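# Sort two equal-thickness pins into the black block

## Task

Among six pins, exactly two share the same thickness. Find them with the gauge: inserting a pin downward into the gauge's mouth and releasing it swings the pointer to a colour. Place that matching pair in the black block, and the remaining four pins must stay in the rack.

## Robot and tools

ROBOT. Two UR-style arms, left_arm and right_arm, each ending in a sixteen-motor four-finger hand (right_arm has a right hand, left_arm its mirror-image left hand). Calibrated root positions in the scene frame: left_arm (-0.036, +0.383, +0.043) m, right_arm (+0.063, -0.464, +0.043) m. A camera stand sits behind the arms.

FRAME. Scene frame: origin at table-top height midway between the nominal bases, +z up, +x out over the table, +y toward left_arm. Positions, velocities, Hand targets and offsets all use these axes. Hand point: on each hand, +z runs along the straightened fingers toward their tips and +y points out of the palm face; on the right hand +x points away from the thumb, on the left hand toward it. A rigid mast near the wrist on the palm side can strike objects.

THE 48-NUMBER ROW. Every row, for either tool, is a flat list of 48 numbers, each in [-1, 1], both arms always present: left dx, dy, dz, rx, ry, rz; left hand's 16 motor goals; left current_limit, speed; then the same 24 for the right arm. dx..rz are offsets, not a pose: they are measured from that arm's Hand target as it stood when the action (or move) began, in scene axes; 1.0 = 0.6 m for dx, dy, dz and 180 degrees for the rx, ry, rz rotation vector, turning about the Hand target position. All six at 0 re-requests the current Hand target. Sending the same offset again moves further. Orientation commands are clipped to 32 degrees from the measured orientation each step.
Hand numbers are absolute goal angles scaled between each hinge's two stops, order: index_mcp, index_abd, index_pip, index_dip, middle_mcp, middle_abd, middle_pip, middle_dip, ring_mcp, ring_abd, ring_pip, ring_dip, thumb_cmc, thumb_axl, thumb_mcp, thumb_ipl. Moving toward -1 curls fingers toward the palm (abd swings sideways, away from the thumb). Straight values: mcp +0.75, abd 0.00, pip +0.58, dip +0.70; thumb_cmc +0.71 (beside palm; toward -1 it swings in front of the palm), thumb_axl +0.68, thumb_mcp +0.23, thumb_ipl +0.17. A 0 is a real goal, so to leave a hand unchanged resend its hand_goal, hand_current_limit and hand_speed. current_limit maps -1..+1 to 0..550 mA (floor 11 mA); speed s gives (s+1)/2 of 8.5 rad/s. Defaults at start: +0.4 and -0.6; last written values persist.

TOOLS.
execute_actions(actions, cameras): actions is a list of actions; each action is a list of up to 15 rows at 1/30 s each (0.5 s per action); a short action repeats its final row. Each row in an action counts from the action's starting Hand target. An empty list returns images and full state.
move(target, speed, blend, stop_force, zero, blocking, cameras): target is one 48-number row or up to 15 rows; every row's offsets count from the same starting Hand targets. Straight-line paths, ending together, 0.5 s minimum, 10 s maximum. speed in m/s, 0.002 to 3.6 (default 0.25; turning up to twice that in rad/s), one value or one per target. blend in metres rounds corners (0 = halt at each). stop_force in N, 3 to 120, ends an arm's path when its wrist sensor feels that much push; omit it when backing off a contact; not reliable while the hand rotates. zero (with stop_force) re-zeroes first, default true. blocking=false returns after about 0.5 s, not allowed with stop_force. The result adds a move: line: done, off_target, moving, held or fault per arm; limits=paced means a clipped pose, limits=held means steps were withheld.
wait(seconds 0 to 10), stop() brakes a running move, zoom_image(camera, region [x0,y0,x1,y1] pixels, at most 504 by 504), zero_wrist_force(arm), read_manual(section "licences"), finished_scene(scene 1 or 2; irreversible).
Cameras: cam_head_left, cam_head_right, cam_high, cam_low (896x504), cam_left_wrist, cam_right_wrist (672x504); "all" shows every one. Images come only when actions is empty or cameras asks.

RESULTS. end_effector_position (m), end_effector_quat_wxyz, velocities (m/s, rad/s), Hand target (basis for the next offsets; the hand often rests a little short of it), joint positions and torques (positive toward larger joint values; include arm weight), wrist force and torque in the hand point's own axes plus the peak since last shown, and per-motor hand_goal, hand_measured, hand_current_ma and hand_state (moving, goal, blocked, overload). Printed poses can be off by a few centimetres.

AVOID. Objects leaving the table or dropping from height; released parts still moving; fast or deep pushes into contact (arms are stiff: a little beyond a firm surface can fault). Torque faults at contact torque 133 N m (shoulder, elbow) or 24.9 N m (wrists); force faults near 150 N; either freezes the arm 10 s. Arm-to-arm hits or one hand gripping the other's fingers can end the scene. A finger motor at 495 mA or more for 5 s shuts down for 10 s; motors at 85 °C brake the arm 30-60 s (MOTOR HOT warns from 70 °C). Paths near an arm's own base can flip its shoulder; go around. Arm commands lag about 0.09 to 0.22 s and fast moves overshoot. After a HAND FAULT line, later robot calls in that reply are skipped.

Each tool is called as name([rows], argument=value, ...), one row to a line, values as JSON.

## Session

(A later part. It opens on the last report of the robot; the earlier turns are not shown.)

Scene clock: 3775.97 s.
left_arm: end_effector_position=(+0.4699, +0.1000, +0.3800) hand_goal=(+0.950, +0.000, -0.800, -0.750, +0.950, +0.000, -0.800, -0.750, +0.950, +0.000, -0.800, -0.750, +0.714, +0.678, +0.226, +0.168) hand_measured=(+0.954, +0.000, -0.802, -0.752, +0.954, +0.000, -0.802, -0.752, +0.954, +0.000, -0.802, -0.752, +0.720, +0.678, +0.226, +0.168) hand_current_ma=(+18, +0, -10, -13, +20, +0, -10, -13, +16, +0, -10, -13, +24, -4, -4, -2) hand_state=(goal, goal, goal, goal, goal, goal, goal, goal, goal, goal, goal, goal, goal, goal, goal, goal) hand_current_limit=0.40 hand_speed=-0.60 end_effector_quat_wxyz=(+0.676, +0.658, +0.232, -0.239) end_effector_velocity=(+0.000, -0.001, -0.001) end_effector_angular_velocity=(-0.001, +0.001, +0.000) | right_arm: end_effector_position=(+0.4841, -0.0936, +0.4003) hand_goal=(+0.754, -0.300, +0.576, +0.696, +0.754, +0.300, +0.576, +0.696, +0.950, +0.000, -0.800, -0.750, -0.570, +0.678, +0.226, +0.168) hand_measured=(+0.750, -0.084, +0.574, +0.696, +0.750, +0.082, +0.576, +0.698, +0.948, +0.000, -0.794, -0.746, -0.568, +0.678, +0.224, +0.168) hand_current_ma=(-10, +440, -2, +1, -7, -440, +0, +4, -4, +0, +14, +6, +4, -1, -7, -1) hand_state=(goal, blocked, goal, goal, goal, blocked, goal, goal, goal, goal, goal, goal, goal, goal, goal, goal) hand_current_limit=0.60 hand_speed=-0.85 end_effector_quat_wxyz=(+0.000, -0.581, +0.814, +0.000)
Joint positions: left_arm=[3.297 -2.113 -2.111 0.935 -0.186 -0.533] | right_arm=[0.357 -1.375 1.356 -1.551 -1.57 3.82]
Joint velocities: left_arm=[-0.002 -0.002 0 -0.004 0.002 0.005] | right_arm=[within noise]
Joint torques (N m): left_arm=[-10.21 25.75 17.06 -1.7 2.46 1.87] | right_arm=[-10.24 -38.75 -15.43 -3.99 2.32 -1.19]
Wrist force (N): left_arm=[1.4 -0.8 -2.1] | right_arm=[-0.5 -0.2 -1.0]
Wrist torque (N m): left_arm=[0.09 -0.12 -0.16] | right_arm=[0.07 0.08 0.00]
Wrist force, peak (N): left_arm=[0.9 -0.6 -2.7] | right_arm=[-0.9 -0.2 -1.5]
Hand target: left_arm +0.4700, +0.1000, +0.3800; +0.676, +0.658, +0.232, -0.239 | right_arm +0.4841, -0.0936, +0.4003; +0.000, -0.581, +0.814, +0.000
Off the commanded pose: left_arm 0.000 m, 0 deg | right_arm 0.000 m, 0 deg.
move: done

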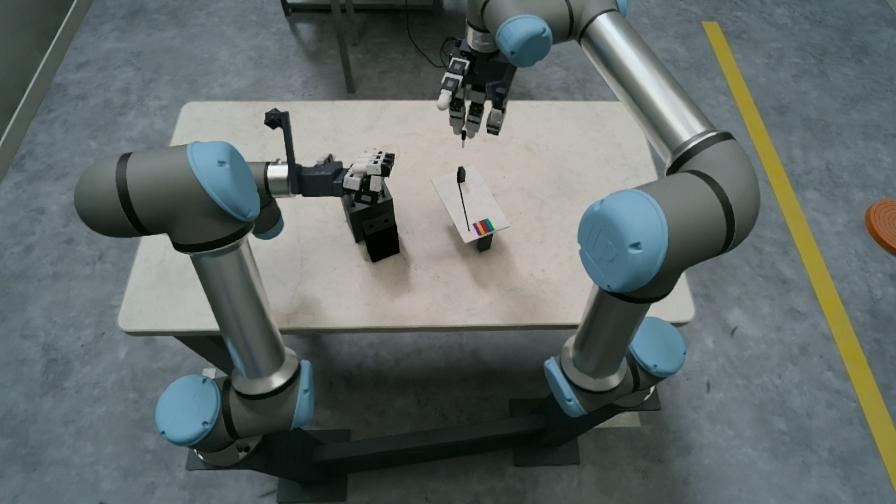

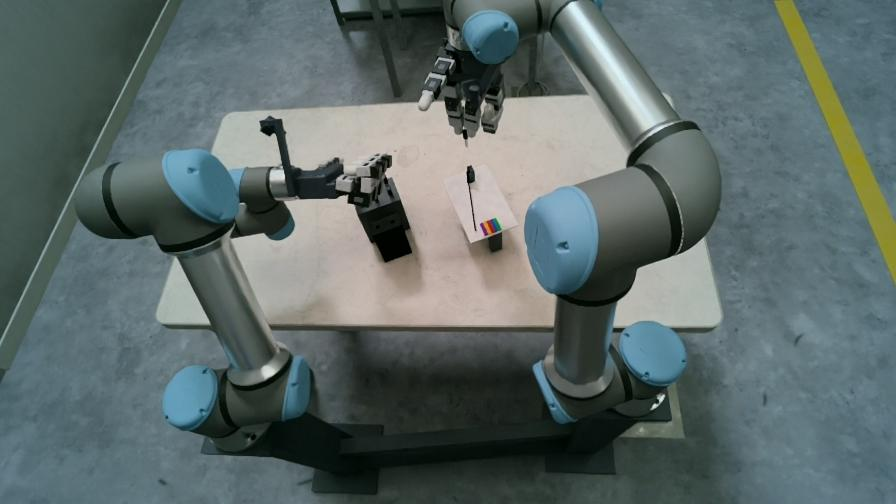

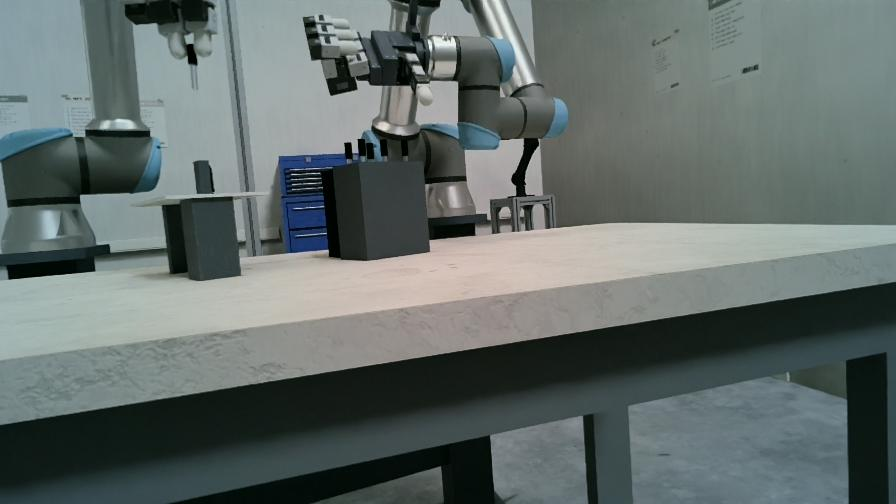

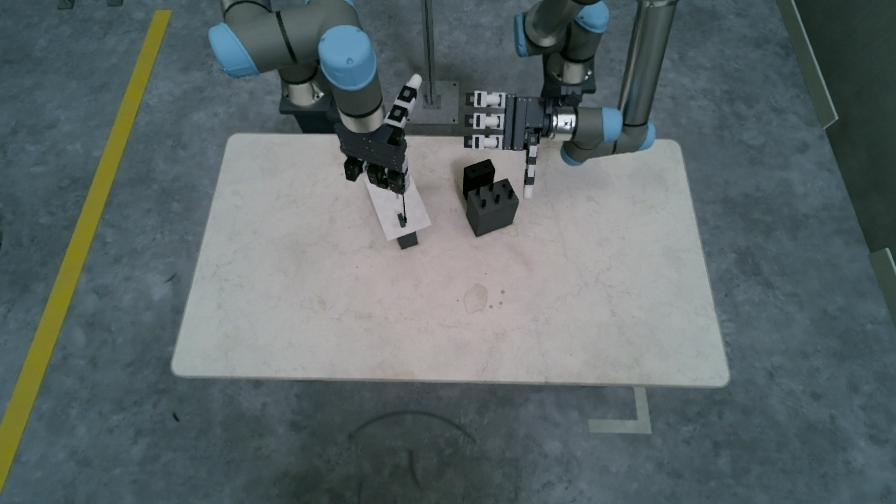

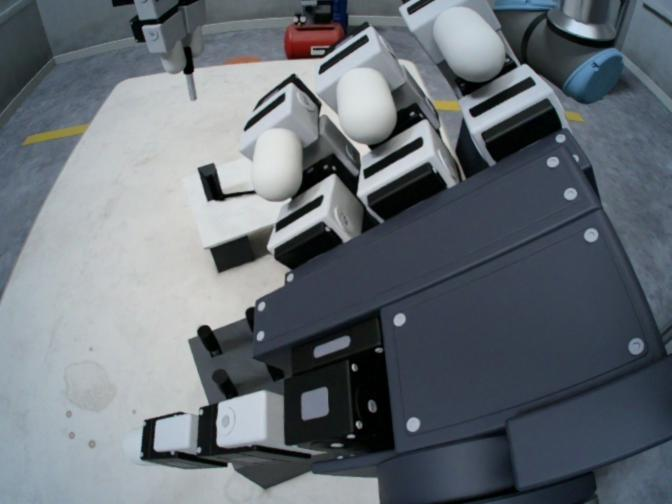

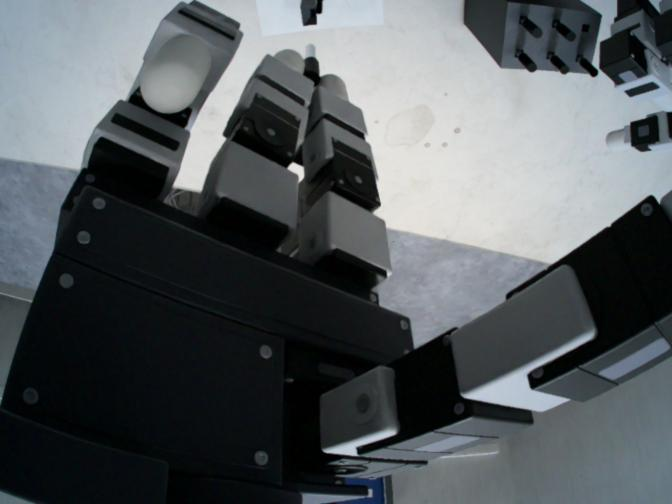

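move(target=[0,0,0,0,0,0, 0.95,0,-0.8,-0.75, 0.95,0,-0.8,-0.75, 0.95,0,-0.8,-0.75, 0.714,0.678,0.226,0.168, 0.4,-0.6, 0,0,-0.0972,0,0,0, 0.754,-0.3,0.576,0.696, 0.754,0.3,0.576,0.696, 0.95,0,-0.8,-0.75, -0.571,0.678,0.226,0.168, 0.6,-0.85], speed=0.06, cameras=["cam_high","cam_low","cam_left_wrist","cam_right_wrist"])

zoom_image(camera="cam_left_wrist", region=[165, 100, 265, 220])

zoom_image(camera="cam_low", region=[370, 170, 440, 250])

zoom_image(camera="cam_high", region=[160, 100, 250, 200])

zoom_image(camera="cam_right_wrist", region=[260, 0, 380, 100])

Scene clock: 3784.40 s.
left_arm: end_effector_position=(+0.4700, +0.1000, +0.3800) hand_goal=(+0.950, +0.000, -0.800, -0.750, +0.950, +0.000, -0.800, -0.750, +0.950, +0.000, -0.800, -0.750, +0.714, +0.678, +0.226, +0.168) hand_measured=(+0.954, +0.000, -0.802, -0.752, +0.954, +0.000, -0.802, -0.752, +0.954, +0.000, -0.802, -0.752, +0.720, +0.678, +0.226, +0.168) hand_current_ma=(+18, +0, -10, -13, +20, +0, -10, -13, +16, +0, -10, -13, +24, -4, -4, -2) hand_state=(goal, goal, goal, goal, goal, goal, goal, goal, goal, goal, goal, goal, goal, goal, goal, goal) hand_current_limit=0.40 hand_speed=-0.60 end_effector_quat_wxyz=(+0.676, +0.658, +0.232, -0.239) | right_arm: end_effector_position=(+0.4841, -0.0936, +0.3421) hand_goal=(+0.754, -0.300, +0.576, +0.696, +0.754, +0.300, +0.576, +0.696, +0.950, +0.000, -0.800, -0.750, -0.570, +0.678, +0.226, +0.168) hand_measured=(+0.750, -0.084, +0.574, +0.696, +0.750, +0.082, +0.576, +0.698, +0.948, +0.000, -0.794, -0.746, -0.568, +0.678, +0.224, +0.168) hand_current_ma=(-10, +440, -2, +1, -7, -440, +0, +4, -4, +0, +14, +6, +4, -1, -7, -1) hand_state=(goal, blocked, goal, goal, goal, blocked, goal, goal, goal, goal, goal, goal, goal, goal, goal, goal) hand_current_limit=0.60 hand_speed=-0.85 end_effector_quat_wxyz=(+0.000, -0.581, +0.814, +0.000) end_effector_velocity=(+0.000, +0.000, -0.001) end_effector_angular_velocity=(+0.002, -0.002, +0.001)
Joint positions: left_arm=[3.297 -2.113 -2.111 0.934 -0.186 -0.532] | right_arm=[0.357 -1.368 1.496 -1.698 -1.571 3.82]
Joint velocities: left_arm=[within noise] | right_arm=[0 0 0.003 -0.006 0.001 -0.001]
Joint torques (N m): left_arm=[-8.84 38.55 0.55 -1.69 2.41 1.95] | right_arm=[6.23 -23.08 -16.3 -3.67 2.05 -0.38]
Wrist force (N): left_arm=[1.0 -0.7 -1.6] | right_arm=[-0.8 -0.1 -1.0]
Wrist torque (N m): left_arm=[0.06 -0.06 -0.20] | right_arm=[0.05 0.11 -0.01]
Wrist force, peak (N): left_arm=[1.3 -0.9 -2.3] | right_arm=[-1.0 -0.3 -1.3]
Hand target: left_arm +0.4700, +0.1000, +0.3800; +0.676, +0.658, +0.232, -0.239 | right_arm +0.4841, -0.0936, +0.3420; +0.000, -0.581, +0.814, +0.000
Off the commanded pose: left_arm 0.000 m, 0 deg | right_arm 0.000 m, 0 deg.
move: done
Images, in order (width x height): cam_high 896x504, cam_low 896x504, cam_left_wrist 672x504, cam_right_wrist 672x504.

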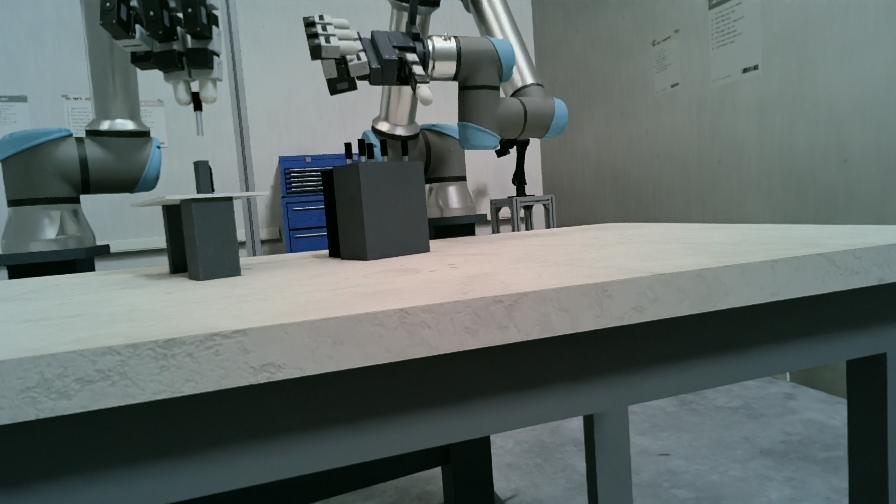

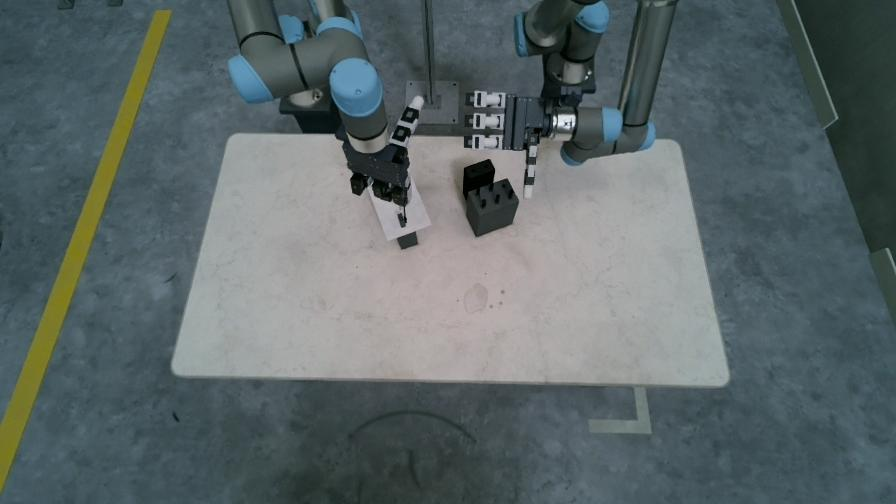

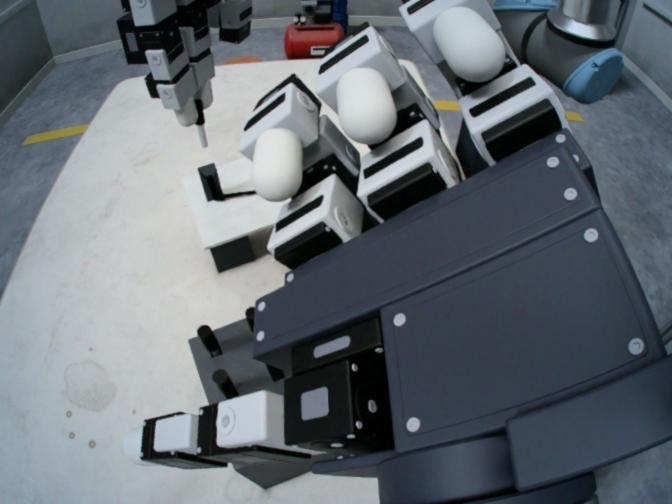

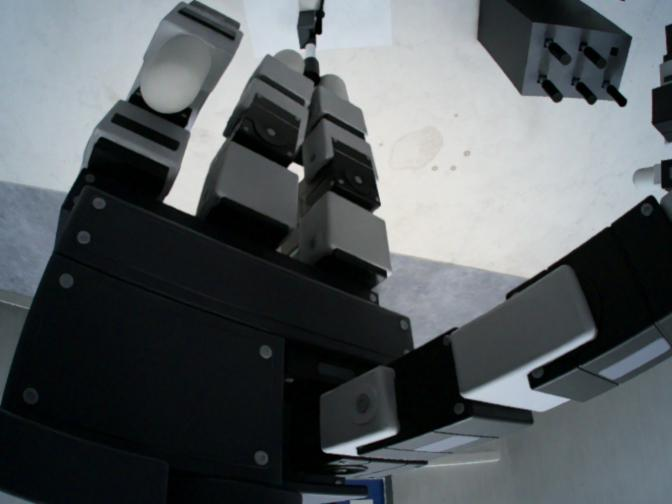

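Scaled by 4.200 from the camera's 672x504 image, which has a finer 960x720 frame.

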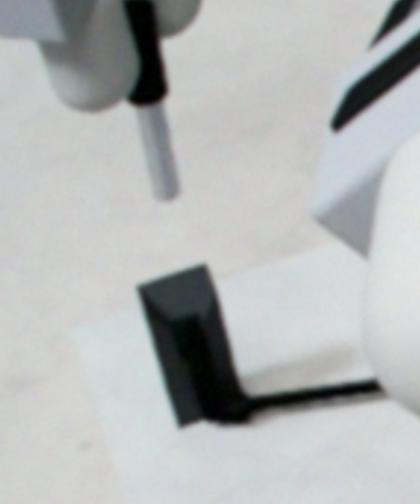

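Scaled by 6.300.

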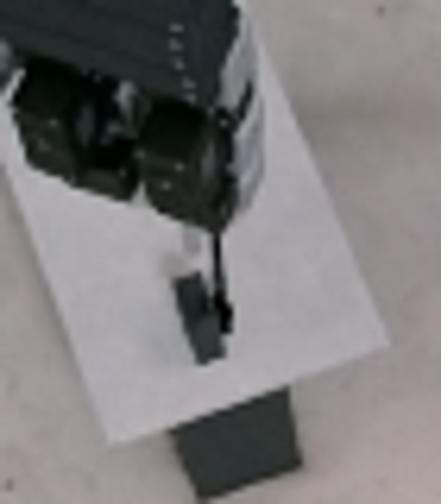

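Scaled by 5.040.

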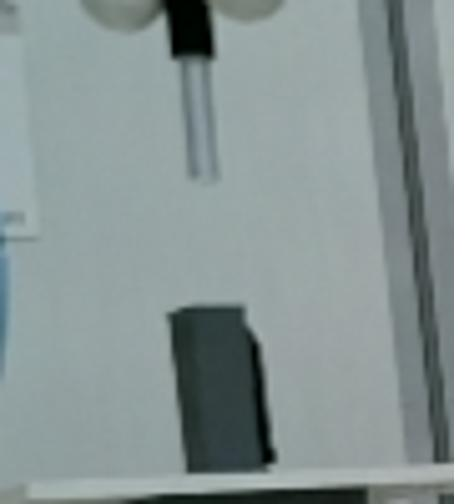

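Scaled by 4.200 from the camera's 672x504 image, which has a finer 960x720 frame.

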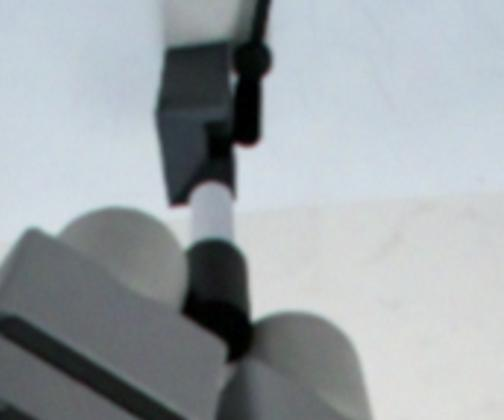

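zoom_image(camera="cam_left_wrist", region=[190, 125, 240, 205])

zoom_image(camera="cam_right_wrist", region=[285, 0, 335, 60])

zoom_image(camera="cam_low", region=[390, 200, 415, 235])

Scaled by 6.300 from the camera's 672x504 image, which has a finer 960x720 frame.

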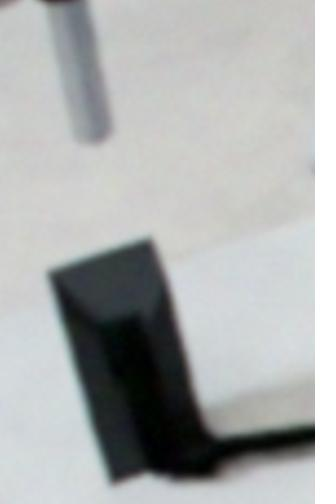

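Scaled by 8.400 from the camera's 672x504 image, which has a finer 960x720 frame.

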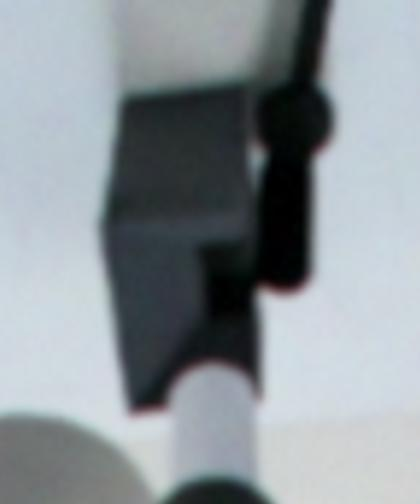

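Scaled by 14.400.

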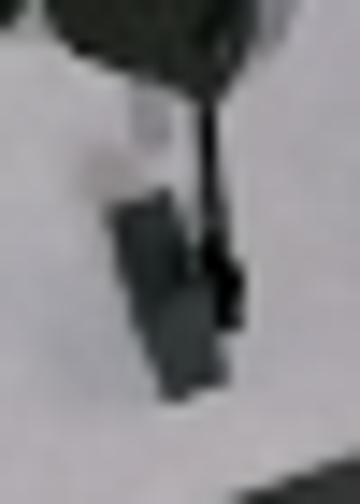

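move(target=[0,0,0,0,0,0, 0.95,0,-0.8,-0.75, 0.95,0,-0.8,-0.75, 0.95,0,-0.8,-0.75, 0.714,0.678,0.226,0.168, 0.4,-0.6, 0,0,-0.03,0,0,0, 0.754,-0.3,0.576,0.696, 0.754,0.3,0.576,0.696, 0.95,0,-0.8,-0.75, -0.571,0.678,0.226,0.168, 0.6,-0.85], speed=0.04, cameras=["cam_high","cam_low","cam_left_wrist","cam_right_wrist"])

zoom_image(camera="cam_left_wrist", region=[190, 125, 240, 205])

zoom_image(camera="cam_right_wrist", region=[285, 0, 335, 60])

zoom_image(camera="cam_high", region=[170, 110, 240, 200])

Scene clock: 3842.37 s.
left_arm: end_effector_position=(+0.4700, +0.1000, +0.3800) hand_goal=(+0.950, +0.000, -0.800, -0.750, +0.950, +0.000, -0.800, -0.750, +0.950, +0.000, -0.800, -0.750, +0.714, +0.678, +0.226, +0.168) hand_measured=(+0.954, +0.000, -0.802, -0.752, +0.954, +0.000, -0.802, -0.752, +0.954, +0.000, -0.802, -0.752, +0.720, +0.678, +0.226, +0.168) hand_current_ma=(+18, +0, -10, -13, +20, +0, -10, -13, +16, +0, -10, -13, +24, -4, -4, -2) hand_state=(goal, goal, goal, goal, goal, goal, goal, goal, goal, goal, goal, goal, goal, goal, goal, goal) hand_current_limit=0.40 hand_speed=-0.60 end_effector_quat_wxyz=(+0.676, +0.658, +0.232, -0.239) | right_arm: end_effector_position=(+0.4841, -0.0936, +0.3241) hand_goal=(+0.754, -0.300, +0.576, +0.696, +0.754, +0.300, +0.576, +0.696, +0.950, +0.000, -0.800, -0.750, -0.570, +0.678, +0.226, +0.168) hand_measured=(+0.750, -0.084, +0.574, +0.696, +0.750, +0.082, +0.576, +0.698, +0.948, +0.000, -0.794, -0.746, -0.568, +0.678, +0.224, +0.168) hand_current_ma=(-10, +440, -2, +1, -7, -440, +0, +4, -4, +0, +14, +6, +4, -1, -7, -1) hand_state=(goal, blocked, goal, goal, goal, blocked, goal, goal, goal, goal, goal, goal, goal, goal, goal, goal) hand_current_limit=0.60 hand_speed=-0.85 end_effector_quat_wxyz=(+0.000, -0.581, +0.814, +0.000)
Joint positions: left_arm=[3.297 -2.113 -2.111 0.934 -0.186 -0.532] | right_arm=[0.357 -1.361 1.534 -1.743 -1.57 3.82]
Joint torques (N m): left_arm=[-9.05 37.99 0.07 -1.66 2.46 1.75] | right_arm=[2.5 -23.06 -14.27 -4.13 0.46 0.45]
Wrist force (N): left_arm=[1.3 -0.7 -2.0] | right_arm=[-0.8 -0.1 -0.9]
Wrist torque (N m): left_arm=[0.09 -0.10 -0.18] | right_arm=[0.06 0.09 0.00]
Wrist force, peak (N): left_arm=[1.3 -0.8 -2.1] | right_arm=[-0.8 -0.1 -1.4]
Hand target: left_arm +0.4700, +0.1000, +0.3800; +0.676, +0.658, +0.232, -0.239 | right_arm +0.4841, -0.0936, +0.3240; +0.000, -0.581, +0.814, +0.000
Off the commanded pose: left_arm 0.000 m, 0 deg | right_arm 0.000 m, 0 deg.
move: done
Images, in order (width x height): cam_high 896x504, cam_low 896x504, cam_left_wrist 672x504, cam_right_wrist 672x504.

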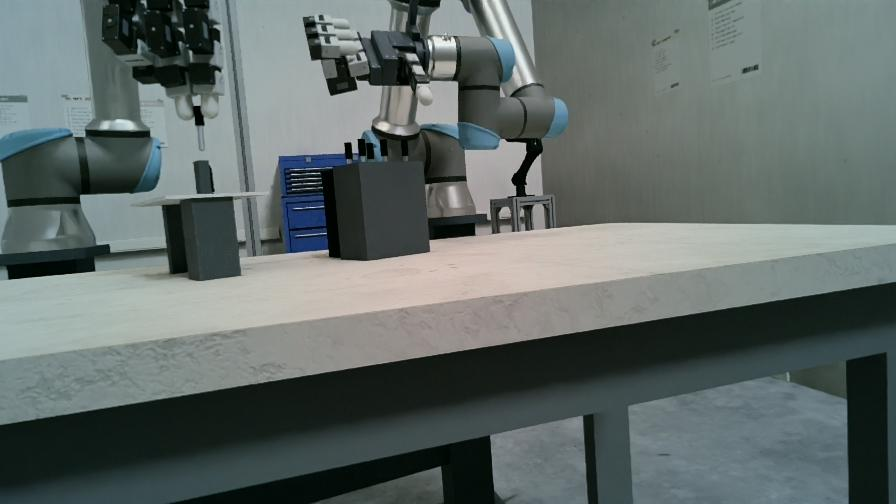

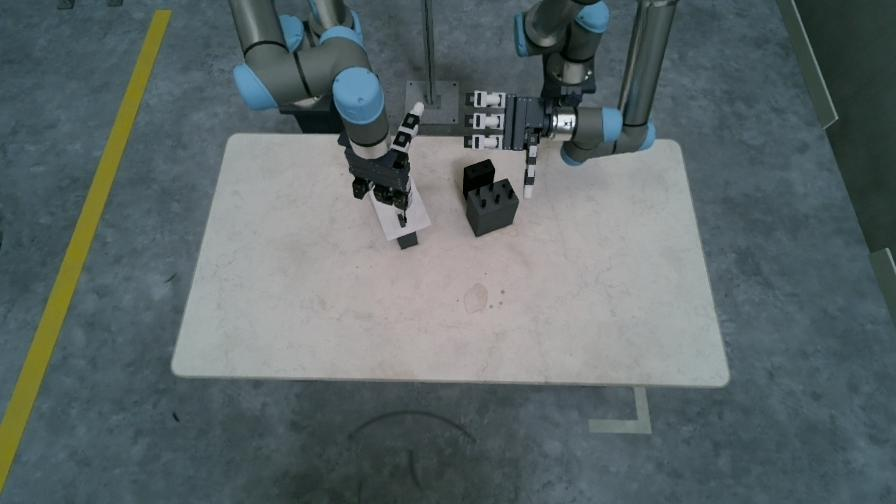

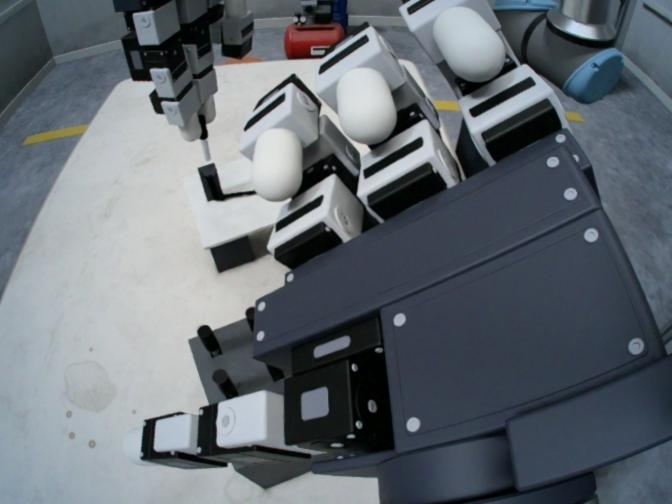

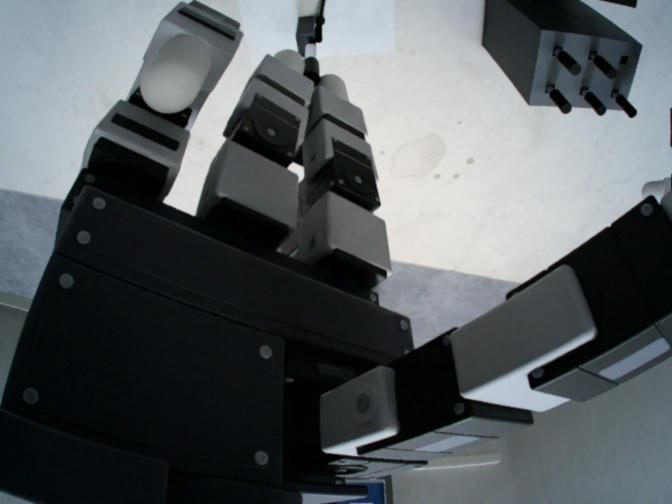

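Scaled by 6.300 from the camera's 672x504 image, which has a finer 960x720 frame.

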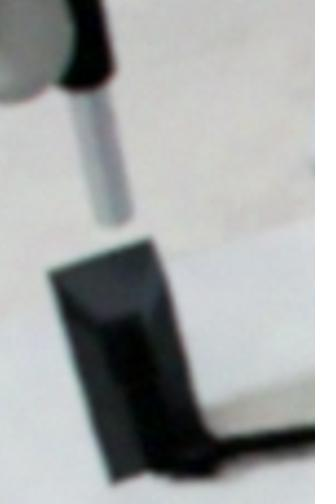

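Scaled by 8.400 from the camera's 672x504 image, which has a finer 960x720 frame.

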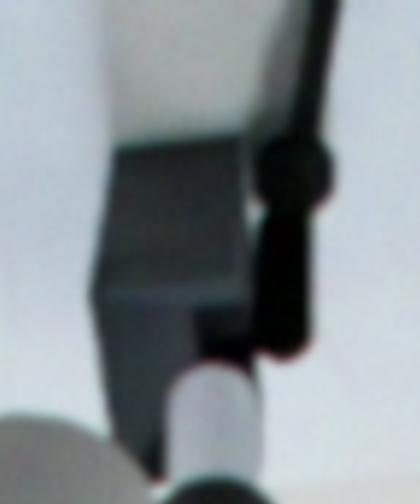

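Scaled by 5.600.

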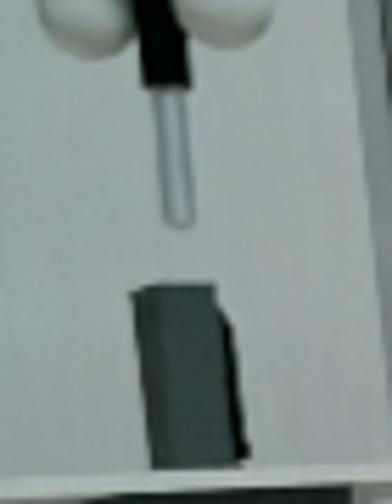

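move(target=[0,0,0,0,0,0, 0.95,0,-0.8,-0.75, 0.95,0,-0.8,-0.75, 0.95,0,-0.8,-0.75, 0.714,0.678,0.226,0.168, 0.4,-0.6, 0.00367,0.00217,-0.0167,0,0,0, 0.754,-0.3,0.576,0.696, 0.754,0.3,0.576,0.696, 0.95,0,-0.8,-0.75, -0.571,0.678,0.226,0.168, 0.6,-0.85], speed=0.02, stop_force=3, cameras=["cam_high","cam_low","cam_left_wrist","cam_right_wrist"])

zoom_image(camera="cam_left_wrist", region=[190, 125, 240, 205])

zoom_image(camera="cam_right_wrist", region=[285, 0, 335, 60])

zoom_image(camera="cam_high", region=[170, 110, 240, 200])

zoom_image(camera="cam_low", region=[390, 195, 415, 230])

Scene clock: 3866.73 s.
left_arm: end_effector_position=(+0.4700, +0.1000, +0.3800) hand_goal=(+0.950, +0.000, -0.800, -0.750, +0.950, +0.000, -0.800, -0.750, +0.950, +0.000, -0.800, -0.750, +0.714, +0.678, +0.226, +0.168) hand_measured=(+0.954, +0.000, -0.802, -0.752, +0.954, +0.000, -0.802, -0.752, +0.954, +0.000, -0.802, -0.752, +0.720, +0.678, +0.226, +0.168) hand_current_ma=(+18, +0, -10, -13, +20, +0, -10, -13, +16, +0, -10, -13, +24, -4, -4, -2) hand_state=(goal, goal, goal, goal, goal, goal, goal, goal, goal, goal, goal, goal, goal, goal, goal, goal) hand_current_limit=0.40 hand_speed=-0.60 end_effector_quat_wxyz=(+0.676, +0.658, +0.232, -0.239) | right_arm: end_effector_position=(+0.4863, -0.0923, +0.3139) hand_goal=(+0.754, -0.300, +0.576, +0.696, +0.754, +0.300, +0.576, +0.696, +0.950, +0.000, -0.800, -0.750, -0.570, +0.678, +0.226, +0.168) hand_measured=(+0.750, -0.084, +0.574, +0.696, +0.750, +0.082, +0.576, +0.698, +0.948, +0.000, -0.794, -0.746, -0.568, +0.678, +0.224, +0.168) hand_current_ma=(-10, +440, -2, +1, -7, -440, +0, +4, -4, +0, +14, +6, +4, -1, -7, -1) hand_state=(goal, blocked, goal, goal, goal, blocked, goal, goal, goal, goal, goal, goal, goal, goal, goal, goal) hand_current_limit=0.60 hand_speed=-0.85 end_effector_quat_wxyz=(+0.000, -0.581, +0.814, +0.000)
Joint positions: left_arm=[3.297 -2.113 -2.111 0.934 -0.186 -0.532] | right_arm=[0.358 -1.351 1.548 -1.767 -1.57 3.821]
Joint torques (N m): left_arm=[-9.27 38.64 -0.09 -1.78 2.38 1.7] | right_arm=[11.97 -23.46 -14.82 -3.98 0.34 1.08]
Wrist force (N): left_arm=[1.2 -0.7 -2.1] | right_arm=[-1.1 -0.3 -1.1]
Wrist torque (N m): left_arm=[0.09 -0.09 -0.19] | right_arm=[0.06 0.12 -0.10]
Wrist force, peak (N): left_arm=[1.3 -1.1 -2.1] | right_arm=[-1.1 -0.3 -1.1]
Hand target: left_arm +0.4700, +0.1000, +0.3800; +0.676, +0.658, +0.232, -0.239 | right_arm +0.4863, -0.0923, +0.3139; +0.000, -0.581, +0.814, +0.000
Off the commanded pose: left_arm 0.000 m, 0 deg | right_arm 0.000 m, 0 deg.
move: done
Images, in order (width x height): cam_high 896x504, cam_low 896x504, cam_left_wrist 672x504, cam_right_wrist 672x504.

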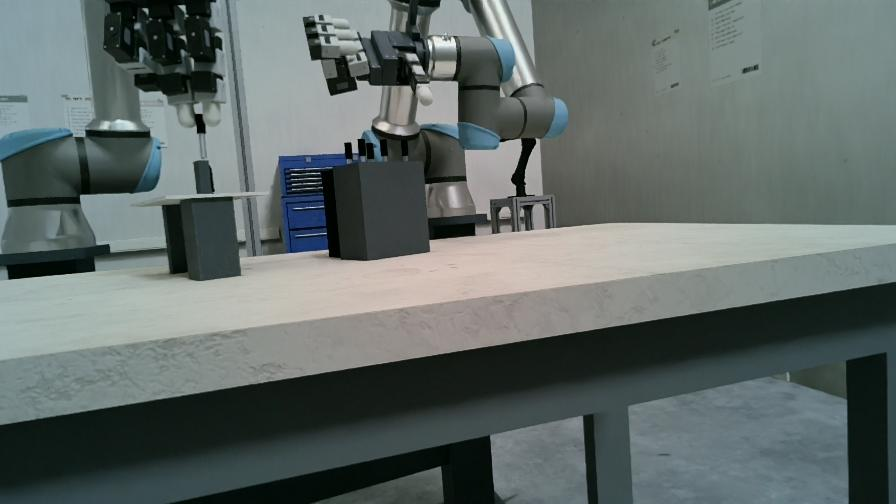

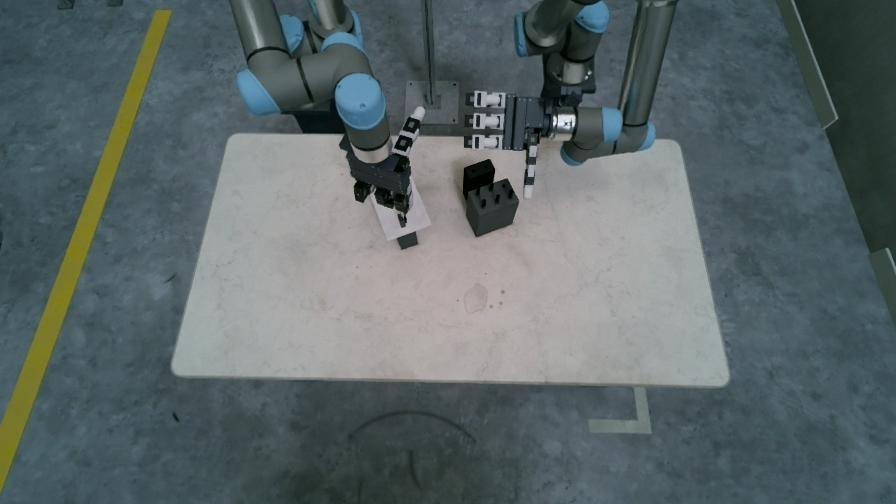

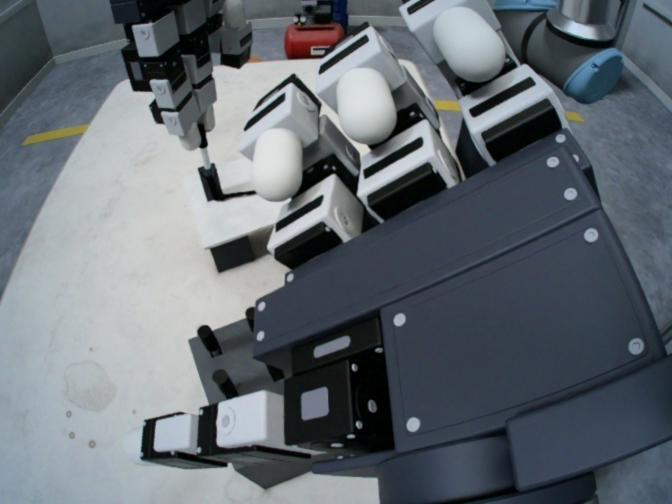

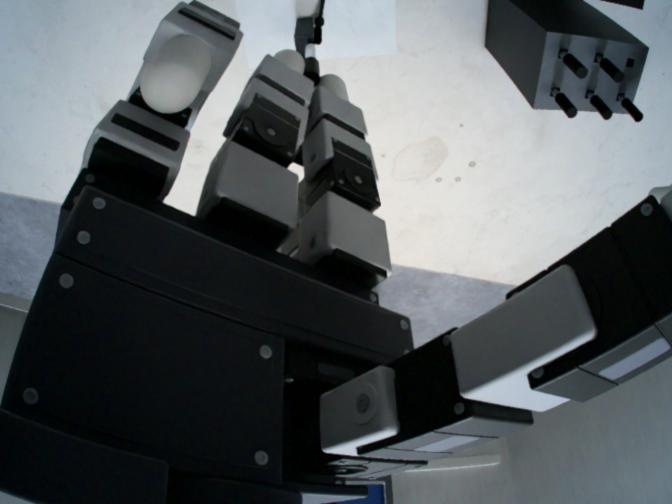

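Scaled by 6.300 from the camera's 672x504 image, which has a finer 960x720 frame.

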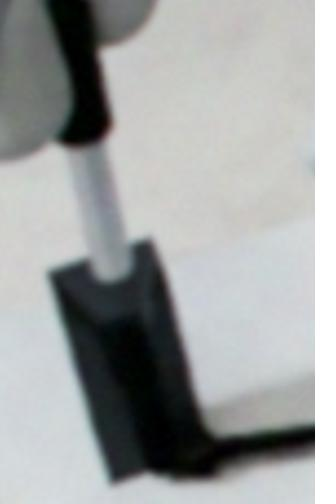

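Scaled by 8.400 from the camera's 672x504 image, which has a finer 960x720 frame.

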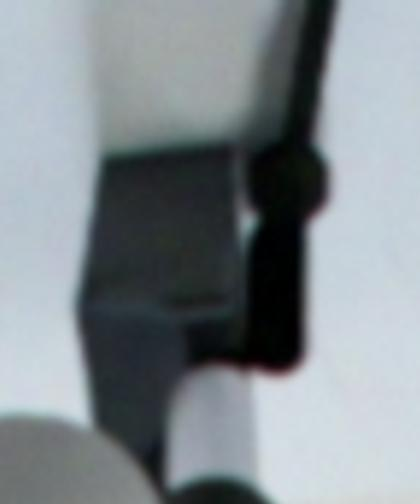

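Scaled by 5.600.

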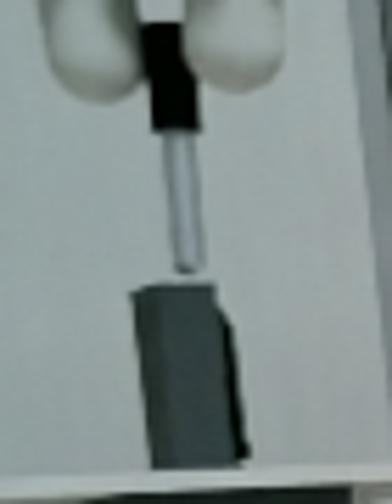

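Scaled by 14.400.

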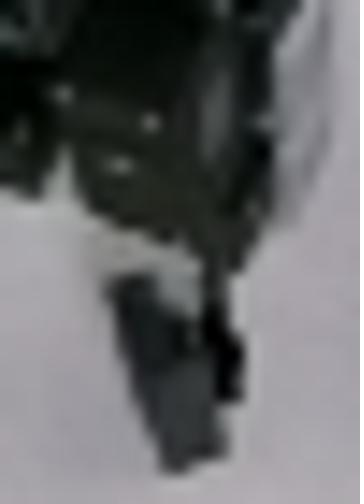

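move(target=[0,0,0,0,0,0, 0.95,0,-0.8,-0.75, 0.95,0,-0.8,-0.75, 0.95,0,-0.8,-0.75, 0.714,0.678,0.226,0.168, 0.4,-0.6, 0,0,-0.0133,0,0,0, 0.754,-0.3,0.576,0.696, 0.754,0.3,0.576,0.696, 0.95,0,-0.8,-0.75, -0.571,0.678,0.226,0.168, 0.6,-0.85], speed=0.01, stop_force=4, cameras=["cam_high","cam_low","cam_left_wrist","cam_right_wrist"])

zoom_image(camera="cam_left_wrist", region=[190, 125, 240, 205])

zoom_image(camera="cam_right_wrist", region=[285, 0, 335, 60])

zoom_image(camera="cam_high", region=[170, 110, 240, 200])

Scene clock: 3874.33 s.
left_arm: end_effector_position=(+0.4700, +0.1000, +0.3800) hand_goal=(+0.950, +0.000, -0.800, -0.750, +0.950, +0.000, -0.800, -0.750, +0.950, +0.000, -0.800, -0.750, +0.714, +0.678, +0.226, +0.168) hand_measured=(+0.954, +0.000, -0.802, -0.752, +0.954, +0.000, -0.802, -0.752, +0.954, +0.000, -0.802, -0.752, +0.720, +0.678, +0.226, +0.168) hand_current_ma=(+18, +0, -10, -13, +20, +0, -10, -13, +16, +0, -10, -13, +24, -4, -4, -2) hand_state=(goal, goal, goal, goal, goal, goal, goal, goal, goal, goal, goal, goal, goal, goal, goal, goal) hand_current_limit=0.40 hand_speed=-0.60 end_effector_quat_wxyz=(+0.676, +0.658, +0.232, -0.239) | right_arm: end_effector_position=(+0.4863, -0.0923, +0.3060) hand_goal=(+0.754, -0.300, +0.576, +0.696, +0.754, +0.300, +0.576, +0.696, +0.950, +0.000, -0.800, -0.750, -0.570, +0.678, +0.226, +0.168) hand_measured=(+0.750, -0.084, +0.574, +0.696, +0.750, +0.082, +0.576, +0.698, +0.948, +0.000, -0.794, -0.746, -0.568, +0.678, +0.224, +0.168) hand_current_ma=(-10, +440, -2, +1, -7, -440, +0, +4, -4, +0, +14, +6, +4, -1, -7, -1) hand_state=(goal, blocked, goal, goal, goal, blocked, goal, goal, goal, goal, goal, goal, goal, goal, goal, goal) hand_current_limit=0.60 hand_speed=-0.85 end_effector_quat_wxyz=(+0.000, -0.581, +0.814, +0.000)
Joint positions: left_arm=[3.297 -2.113 -2.111 0.934 -0.186 -0.532] | right_arm=[0.358 -1.347 1.564 -1.787 -1.57 3.821]
Joint torques (N m): left_arm=[-9.48 38.84 0.19 -1.55 2.41 1.71] | right_arm=[10.65 -22.64 -14.27 -4.05 0.78 1.01]
Wrist force (N): left_arm=[1.1 -0.7 -2.3] | right_arm=[-0.6 -0.2 -1.0]
Wrist torque (N m): left_arm=[0.12 -0.09 -0.19] | right_arm=[0.08 0.07 -0.05]
Wrist force, peak (N): left_arm=[1.2 -0.7 -2.4] | right_arm=[-1.2 -0.1 -1.0]
Hand target: left_arm +0.4700, +0.1000, +0.3800; +0.676, +0.658, +0.232, -0.239 | right_arm +0.4863, -0.0923, +0.3060; +0.000, -0.581, +0.814, +0.000
Off the commanded pose: left_arm 0.000 m, 0 deg | right_arm 0.000 m, 0 deg.
move: done
Images, in order (width x height): cam_high 896x504, cam_low 896x504, cam_left_wrist 672x504, cam_right_wrist 672x504.

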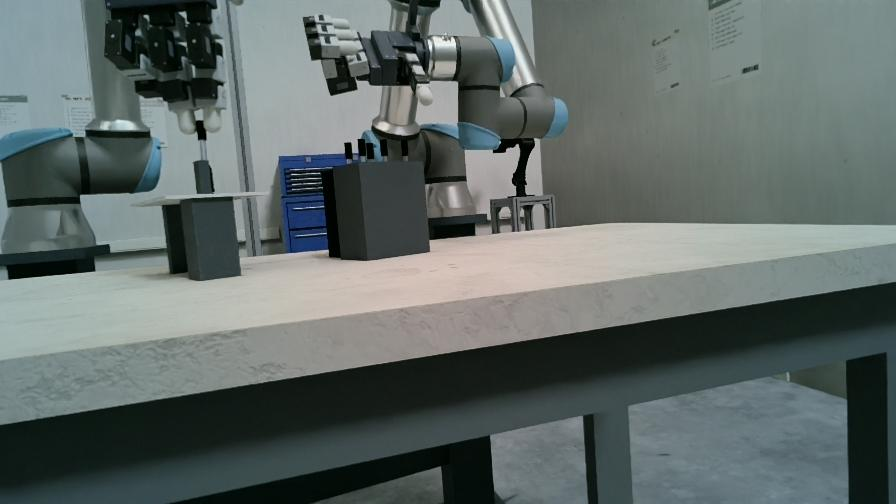

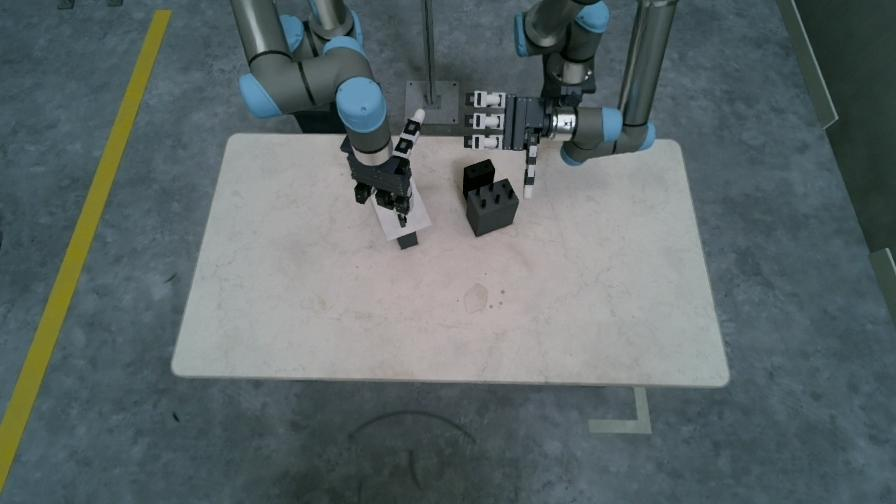

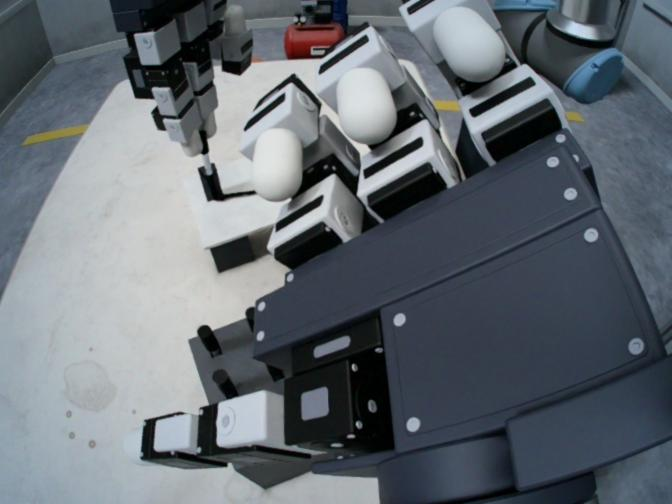

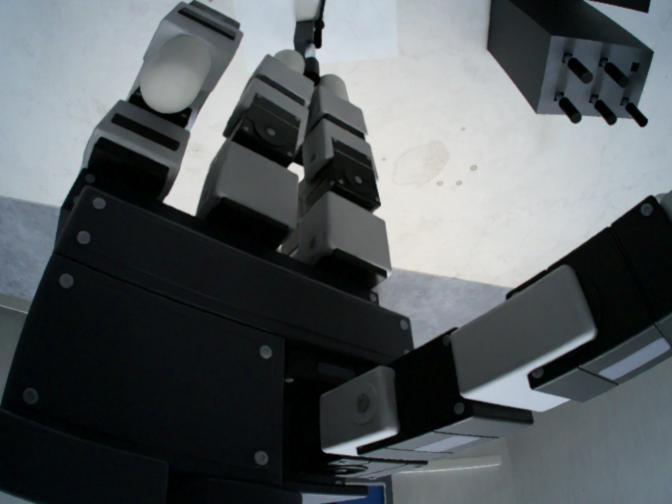

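Scaled by 6.300 from the camera's 672x504 image, which has a finer 960x720 frame.

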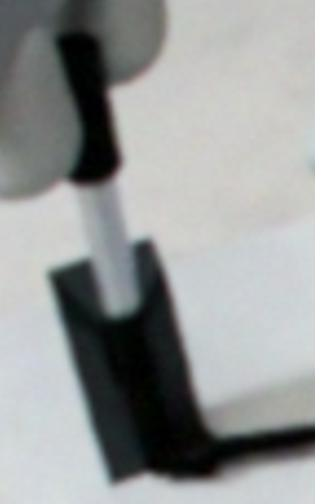

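Scaled by 8.400 from the camera's 672x504 image, which has a finer 960x720 frame.

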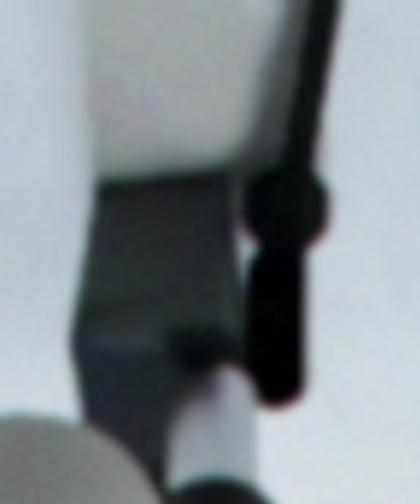

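Scaled by 5.600.

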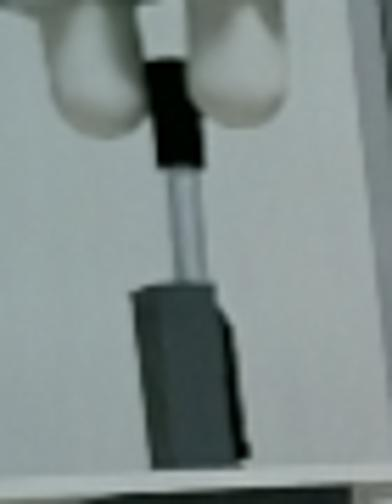

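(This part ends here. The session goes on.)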